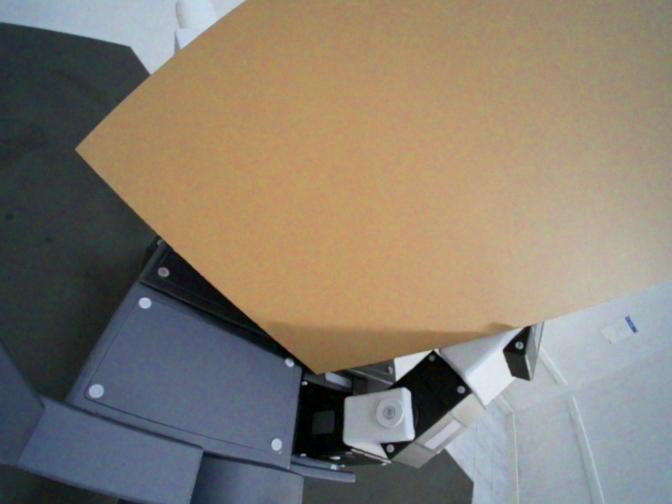

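Scaled by 2.400.

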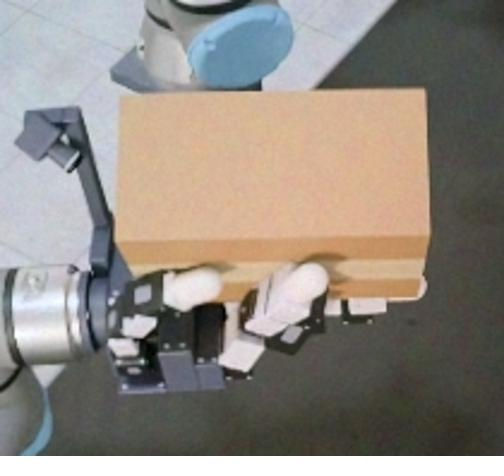

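Emit:
execute_actions(
  actions=[
    [[0,0,0,0,0,0,0.754,0,0.576,0.696,0.754,0,0.576,0.696,0.754,0,0.576,0.696,0.714,0.678,0.226,0.168,0.4,-0.6,0,0,0,0,0,0,-0.068,0.46,0.576,0.696,0.73,0,0.576,0.696,0.22,-0.8,0.576,0.696,-0.25,0.678,-0.112,-0.157,0.4,-0.96]],
    [[0,0,0,0,0,0,0.754,0,0.576,0.696,0.754,0,0.576,0.696,0.754,0,0.576,0.696,0.714,0.678,0.226,0.168,0.4,-0.6,0,0,0,0,0,0,-0.068,0.46,0.576,0.696,0.73,0,0.576,0.696,0.22,-0.8,0.576,0.696,-0.25,0.678,-0.112,-0.157,0.4,-0.96]],
  ],
  cameras=["cam_high","cam_right_wrist"],
)

Emit:
zoom_image(
  camera="cam_high",
  region=[80, 80, 290, 270],
)

Scene clock: 773.80 s.
left_arm: end_effector_position=(+0.2986, +0.7325, +0.2147) hand_goal=(+0.754, +0.000, +0.576, +0.696, +0.754, +0.000, +0.576, +0.696, +0.754, +0.000, +0.576, +0.696, +0.714, +0.678, +0.226, +0.168) hand_measured=(+0.754, +0.000, +0.576, +0.696, +0.754, +0.000, +0.576, +0.696, +0.754, +0.000, +0.576, +0.696, +0.714, +0.678, +0.224, +0.168) hand_current_ma=(-4, +0, +3, +0, -4, +0, +3, +0, -4, +0, +3, +0, +1, -3, -14, -2) hand_state=(goal, goal, goal, goal, goal, goal, goal, goal, goal, goal, goal, goal, goal, goal, goal, goal) hand_current_limit=0.40 hand_speed=-0.60 end_effector_quat_wxyz=(-0.013, -0.323, +0.946, -0.013) | right_arm: end_effector_position=(+0.4733, -0.0824, +0.4209) hand_goal=(-0.068, +0.460, +0.576, +0.696, +0.730, +0.000, +0.576, +0.696, +0.220, -0.800, +0.576, +0.696, -0.250, +0.678, -0.112, -0.156) hand_measured=(-0.054, +0.460, +0.580, +0.696, +0.754, +0.000, +0.584, +0.698, +0.244, -0.802, +0.586, +0.698, -0.250, +0.678, -0.112, -0.154) hand_current_ma=(+14, +0, +2, +0, +31, +0, +4, +0, +31, +0, +7, +1, +0, +0, +0, +1) hand_state=(goal, goal, goal, goal, blocked, goal, goal, goal, blocked, goal, goal, goal, goal, goal, goal, goal) hand_current_limit=0.40 hand_speed=-0.96 end_effector_quat_wxyz=(+0.359, +0.313, +0.613, +0.631)
Joint positions: left_arm=[4.101 -1.444 -2.05 -1.255 1.565 -1.274] | right_arm=[0.313 -1.175 2.183 -4.204 -1.328 -0.033]
Joint torques (N m): left_arm=[-0.84 21.47 28.62 4.08 -0.86 2.29] | right_arm=[-6.65 -32.49 -15.47 -1 -0.1 2.88]
Wrist force (N): left_arm=[-0.3 0.1 -0.6] | right_arm=[0.6 0.1 0.0]
Wrist torque (N m): left_arm=[0.06 0.03 -0.03] | right_arm=[-0.03 -0.07 0.05]
Wrist force, peak (N): left_arm=[-0.6 0.0 -1.0] | right_arm=[0.8 -0.1 0.3]
Hand target: left_arm +0.2986, +0.7325, +0.2147; -0.013, -0.323, +0.946, -0.013 | right_arm +0.4733, -0.0824, +0.4209; +0.359, +0.313, +0.613, +0.631
Off the commanded pose: left_arm 0.000 m, 0 deg | right_arm 0.000 m, 0 deg.
Step readings (end_effector_position of left_arm | right_arm):
0: (+0.2986, +0.7325, +0.2147) | (+0.4733, -0.0824, +0.4209)
1: (+0.2986, +0.7325, +0.2147) | (+0.4733, -0.0824, +0.4209)
2: (+0.2986, +0.7325, +0.2147) | (+0.4733, -0.0824, +0.4209)
4: (+0.2986, +0.7325, +0.2147) | (+0.4733, -0.0824, +0.4209)
8: (+0.2986, +0.7325, +0.2147) | (+0.4733, -0.0824, +0.4209)
15: (+0.2986, +0.7325, +0.2147) | (+0.4733, -0.0824, +0.4209)
16: (+0.2986, +0.7325, +0.2147) | (+0.4733, -0.0824, +0.4209)
17: (+0.2986, +0.7325, +0.2147) | (+0.4733, -0.0824, +0.4209)
19: (+0.2986, +0.7325, +0.2147) | (+0.4733, -0.0824, +0.4209)
23: (+0.2986, +0.7325, +0.2147) | (+0.4733, -0.0824, +0.4209)
30: (+0.2986, +0.7325, +0.2147) | (+0.4733, -0.0824, +0.4209)
Images, in order (width x height): cam_high 504x504, cam_right_wrist 672x504.

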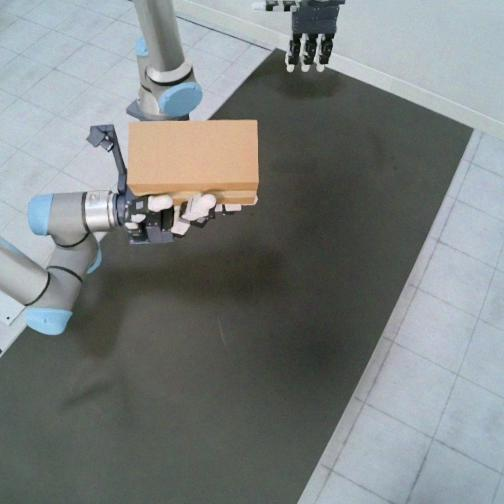

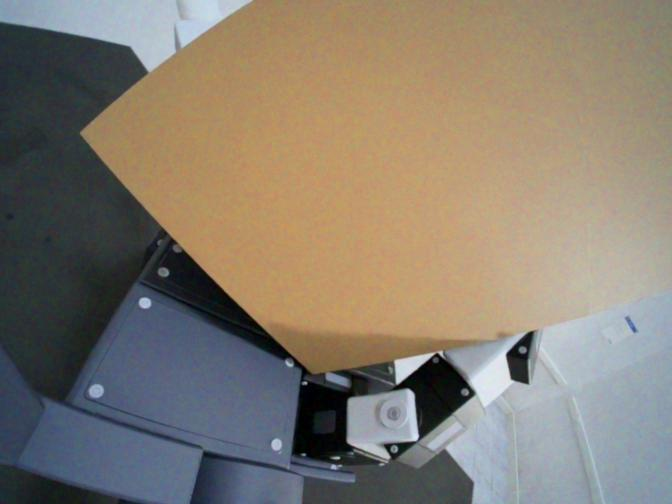

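Scaled by 2.400.

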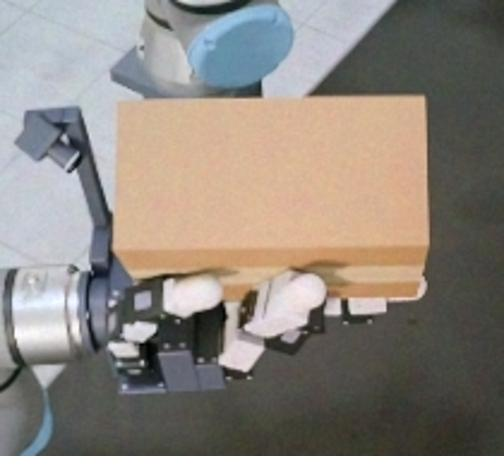

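Emit:
execute_actions(
  actions=[
    [[0,0,0,0,0,0,0.754,0,0.576,0.696,0.754,0,0.576,0.696,0.754,0,0.576,0.696,0.714,0.678,0.226,0.168,0.4,-0.6,0,0,0,0,0,0,-0.068,0.54,0.576,0.696,0.73,0,0.576,0.696,0.15,-0.8,0.576,0.696,-0.2,0.678,-0.112,-0.157,0.4,-0.96]],
    [[0,0,0,0,0,0,0.754,0,0.576,0.696,0.754,0,0.576,0.696,0.754,0,0.576,0.696,0.714,0.678,0.226,0.168,0.4,-0.6,0,0,0,0,0,0,-0.068,0.54,0.576,0.696,0.73,0,0.576,0.696,0.15,-0.8,0.576,0.696,-0.2,0.678,-0.112,-0.157,0.4,-0.96]],
  ],
  cameras=["cam_high","cam_right_wrist"],
)

Emit:
zoom_image(
  camera="cam_high",
  region=[80, 80, 290, 270],
)

Scene clock: 783.07 s.
left_arm: end_effector_position=(+0.2986, +0.7325, +0.2147) hand_goal=(+0.754, +0.000, +0.576, +0.696, +0.754, +0.000, +0.576, +0.696, +0.754, +0.000, +0.576, +0.696, +0.714, +0.678, +0.226, +0.168) hand_measured=(+0.754, +0.000, +0.576, +0.696, +0.754, +0.000, +0.576, +0.696, +0.754, +0.000, +0.576, +0.696, +0.714, +0.678, +0.224, +0.168) hand_current_ma=(-4, +0, +3, +0, -4, +0, +3, +0, -4, +0, +3, +0, +1, -3, -14, -2) hand_state=(goal, goal, goal, goal, goal, goal, goal, goal, goal, goal, goal, goal, goal, goal, goal, goal) hand_current_limit=0.40 hand_speed=-0.60 end_effector_quat_wxyz=(-0.013, -0.323, +0.946, -0.013) | right_arm: end_effector_position=(+0.4733, -0.0824, +0.4209) hand_goal=(-0.068, +0.540, +0.576, +0.696, +0.730, +0.000, +0.576, +0.696, +0.150, -0.800, +0.576, +0.696, -0.200, +0.678, -0.112, -0.156) hand_measured=(-0.054, +0.540, +0.580, +0.696, +0.754, +0.000, +0.584, +0.698, +0.172, -0.802, +0.584, +0.698, -0.200, +0.678, -0.112, -0.154) hand_current_ma=(+14, +0, +2, +0, +31, +0, +4, +0, +28, +0, +6, +1, +0, +0, +0, +1) hand_state=(goal, goal, goal, goal, blocked, goal, goal, goal, blocked, goal, goal, goal, goal, goal, goal, goal) hand_current_limit=0.40 hand_speed=-0.96 end_effector_quat_wxyz=(+0.359, +0.313, +0.613, +0.631)
Joint positions: left_arm=[4.101 -1.444 -2.05 -1.255 1.565 -1.274] | right_arm=[0.313 -1.175 2.183 -4.204 -1.328 -0.033]
Joint torques (N m): left_arm=[-0.76 22.67 27.71 4.02 -0.92 2.18] | right_arm=[-6.46 -32.1 -15.34 -0.84 -0.19 2.91]
Wrist force (N): left_arm=[-0.2 0.2 -0.7] | right_arm=[0.4 -0.1 0.1]
Wrist torque (N m): left_arm=[0.09 0.02 -0.03] | right_arm=[-0.05 -0.05 0.04]
Wrist force, peak (N): left_arm=[-0.4 0.0 -1.1] | right_arm=[0.9 0.0 0.2]
Hand target: left_arm +0.2986, +0.7325, +0.2147; -0.013, -0.323, +0.946, -0.013 | right_arm +0.4733, -0.0824, +0.4209; +0.359, +0.313, +0.613, +0.631
Off the commanded pose: left_arm 0.000 m, 0 deg | right_arm 0.000 m, 0 deg.
Step readings (end_effector_position of left_arm | right_arm):
0: (+0.2986, +0.7325, +0.2147) | (+0.4733, -0.0824, +0.4209)
1: (+0.2986, +0.7325, +0.2147) | (+0.4733, -0.0824, +0.4209)
2: (+0.2986, +0.7325, +0.2147) | (+0.4733, -0.0824, +0.4209)
4: (+0.2986, +0.7325, +0.2147) | (+0.4733, -0.0824, +0.4209)
8: (+0.2986, +0.7325, +0.2147) | (+0.4733, -0.0824, +0.4209)
15: (+0.2986, +0.7325, +0.2147) | (+0.4733, -0.0824, +0.4209)
16: (+0.2986, +0.7325, +0.2147) | (+0.4733, -0.0824, +0.4209)
17: (+0.2986, +0.7325, +0.2147) | (+0.4733, -0.0824, +0.4209)
19: (+0.2986, +0.7325, +0.2147) | (+0.4733, -0.0824, +0.4209)
23: (+0.2986, +0.7325, +0.2147) | (+0.4733, -0.0824, +0.4209)
30: (+0.2986, +0.7325, +0.2147) | (+0.4733, -0.0824, +0.4209)
Images, in order (width x height): cam_high 504x504, cam_right_wrist 672x504.

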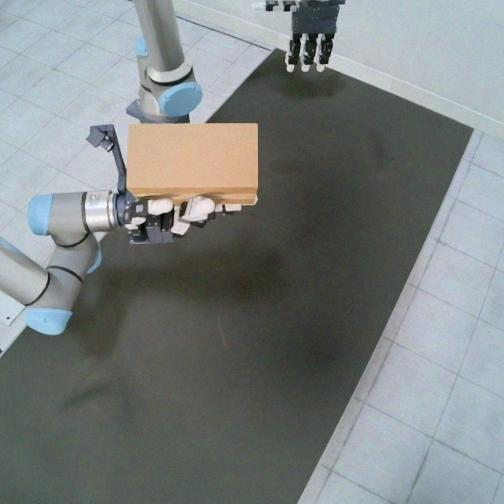

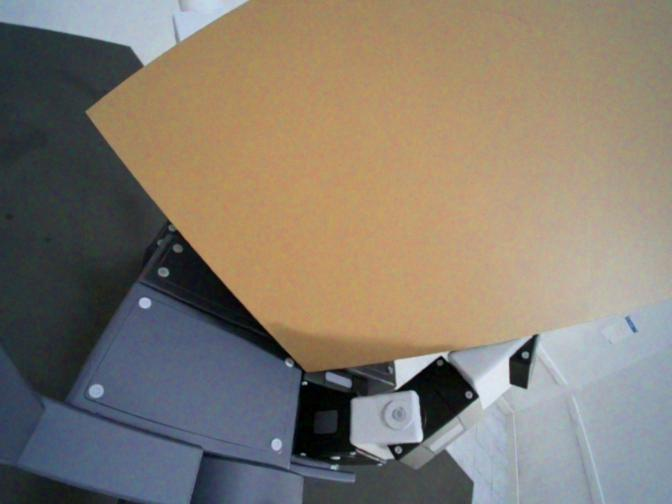

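Scaled by 2.400.

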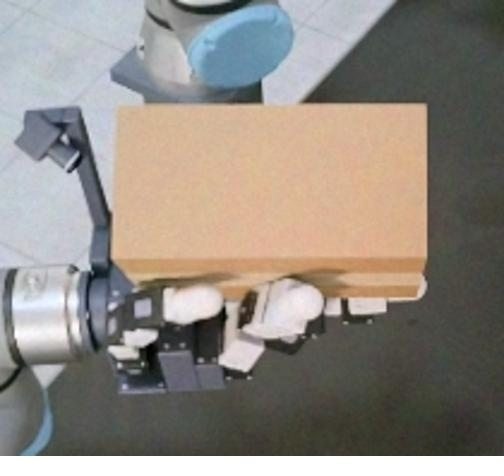

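Emit:
execute_actions(
  actions=[
    [[0,0,0,0,0,0,0.754,0,0.576,0.696,0.754,0,0.576,0.696,0.754,0,0.576,0.696,0.714,0.678,0.226,0.168,0.4,-0.6,0,0,0,0,0,0,0.0,0.6,0.576,0.696,0.73,0,0.576,0.696,0.10,-0.8,0.576,0.696,-0.14,0.678,-0.112,-0.157,0.4,-0.96]],
    [[0,0,0,0,0,0,0.754,0,0.576,0.696,0.754,0,0.576,0.696,0.754,0,0.576,0.696,0.714,0.678,0.226,0.168,0.4,-0.6,0,0,0,0,0,0,0.0,0.6,0.576,0.696,0.73,0,0.576,0.696,0.10,-0.8,0.576,0.696,-0.14,0.678,-0.112,-0.157,0.4,-0.96]],
  ],
  cameras=["cam_high","cam_right_wrist"],
)

Emit:
zoom_image(
  camera="cam_high",
  region=[80, 80, 290, 270],
)

Scene clock: 797.80 s.
left_arm: end_effector_position=(+0.2986, +0.7325, +0.2147) hand_goal=(+0.754, +0.000, +0.576, +0.696, +0.754, +0.000, +0.576, +0.696, +0.754, +0.000, +0.576, +0.696, +0.714, +0.678, +0.226, +0.168) hand_measured=(+0.754, +0.000, +0.576, +0.696, +0.754, +0.000, +0.576, +0.696, +0.754, +0.000, +0.576, +0.696, +0.714, +0.678, +0.224, +0.168) hand_current_ma=(-4, +0, +3, +0, -4, +0, +3, +0, -4, +0, +3, +0, +1, -3, -14, -2) hand_state=(goal, goal, goal, goal, goal, goal, goal, goal, goal, goal, goal, goal, goal, goal, goal, goal) hand_current_limit=0.40 hand_speed=-0.60 end_effector_quat_wxyz=(-0.013, -0.323, +0.946, -0.013) | right_arm: end_effector_position=(+0.4733, -0.0824, +0.4209) hand_goal=(+0.000, +0.600, +0.576, +0.696, +0.730, +0.000, +0.576, +0.696, +0.100, -0.800, +0.576, +0.696, -0.140, +0.678, -0.112, -0.156) hand_measured=(+0.004, +0.600, +0.580, +0.696, +0.754, +0.000, +0.584, +0.698, +0.118, -0.802, +0.584, +0.698, -0.138, +0.678, -0.112, -0.154) hand_current_ma=(+2, +0, +2, +0, +31, +0, +4, +0, +21, +0, +5, +1, +0, +0, +0, +1) hand_state=(goal, goal, goal, goal, blocked, goal, goal, goal, goal, goal, goal, goal, goal, goal, goal, goal) hand_current_limit=0.40 hand_speed=-0.96 end_effector_quat_wxyz=(+0.359, +0.313, +0.613, +0.631)
Joint positions: left_arm=[4.101 -1.444 -2.05 -1.255 1.565 -1.274] | right_arm=[0.313 -1.175 2.183 -4.204 -1.328 -0.033]
Joint torques (N m): left_arm=[0.08 22.36 27.73 4.04 -1.03 2.2] | right_arm=[-6.12 -31.48 -16.74 -0.85 -0.29 2.66]
Wrist force (N): left_arm=[-0.3 0.1 -0.8] | right_arm=[0.5 0.0 0.1]
Wrist torque (N m): left_arm=[0.09 0.03 -0.03] | right_arm=[-0.04 -0.06 0.05]
Wrist force, peak (N): left_arm=[-0.3 0.1 -1.3] | right_arm=[0.9 0.0 0.1]
Hand target: left_arm +0.2986, +0.7325, +0.2147; -0.013, -0.323, +0.946, -0.013 | right_arm +0.4733, -0.0824, +0.4209; +0.359, +0.313, +0.613, +0.631
Off the commanded pose: left_arm 0.000 m, 0 deg | right_arm 0.000 m, 0 deg.
Step readings (end_effector_position of left_arm | right_arm):
0: (+0.2986, +0.7325, +0.2147) | (+0.4733, -0.0824, +0.4209)
1: (+0.2986, +0.7325, +0.2147) | (+0.4733, -0.0824, +0.4209)
2: (+0.2986, +0.7325, +0.2147) | (+0.4733, -0.0824, +0.4209)
4: (+0.2986, +0.7325, +0.2147) | (+0.4733, -0.0824, +0.4209)
8: (+0.2986, +0.7325, +0.2147) | (+0.4733, -0.0824, +0.4209)
15: (+0.2986, +0.7325, +0.2147) | (+0.4733, -0.0824, +0.4209)
16: (+0.2986, +0.7325, +0.2147) | (+0.4733, -0.0824, +0.4209)
17: (+0.2986, +0.7325, +0.2147) | (+0.4733, -0.0824, +0.4209)
19: (+0.2986, +0.7325, +0.2147) | (+0.4733, -0.0824, +0.4209)
23: (+0.2986, +0.7325, +0.2147) | (+0.4733, -0.0824, +0.4209)
30: (+0.2986, +0.7325, +0.2147) | (+0.4733, -0.0824, +0.4209)
Images, in order (width x height): cam_high 504x504, cam_right_wrist 672x504.

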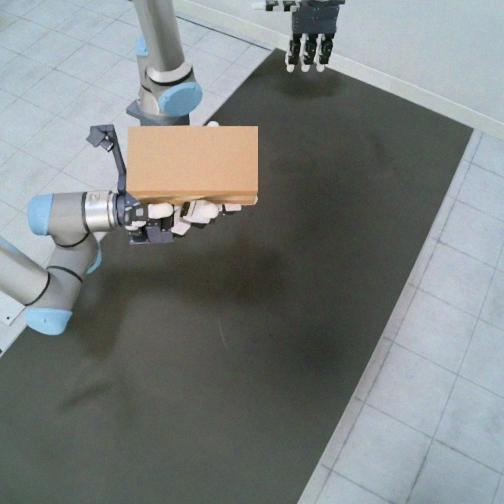

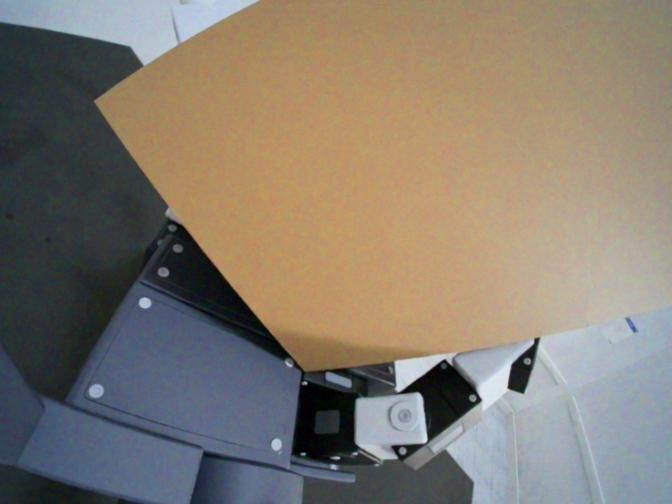

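Scaled by 2.400.

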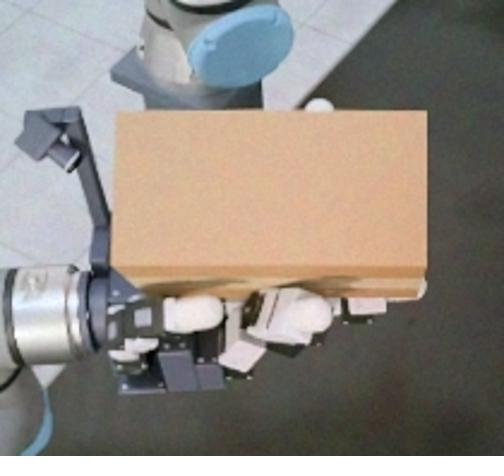

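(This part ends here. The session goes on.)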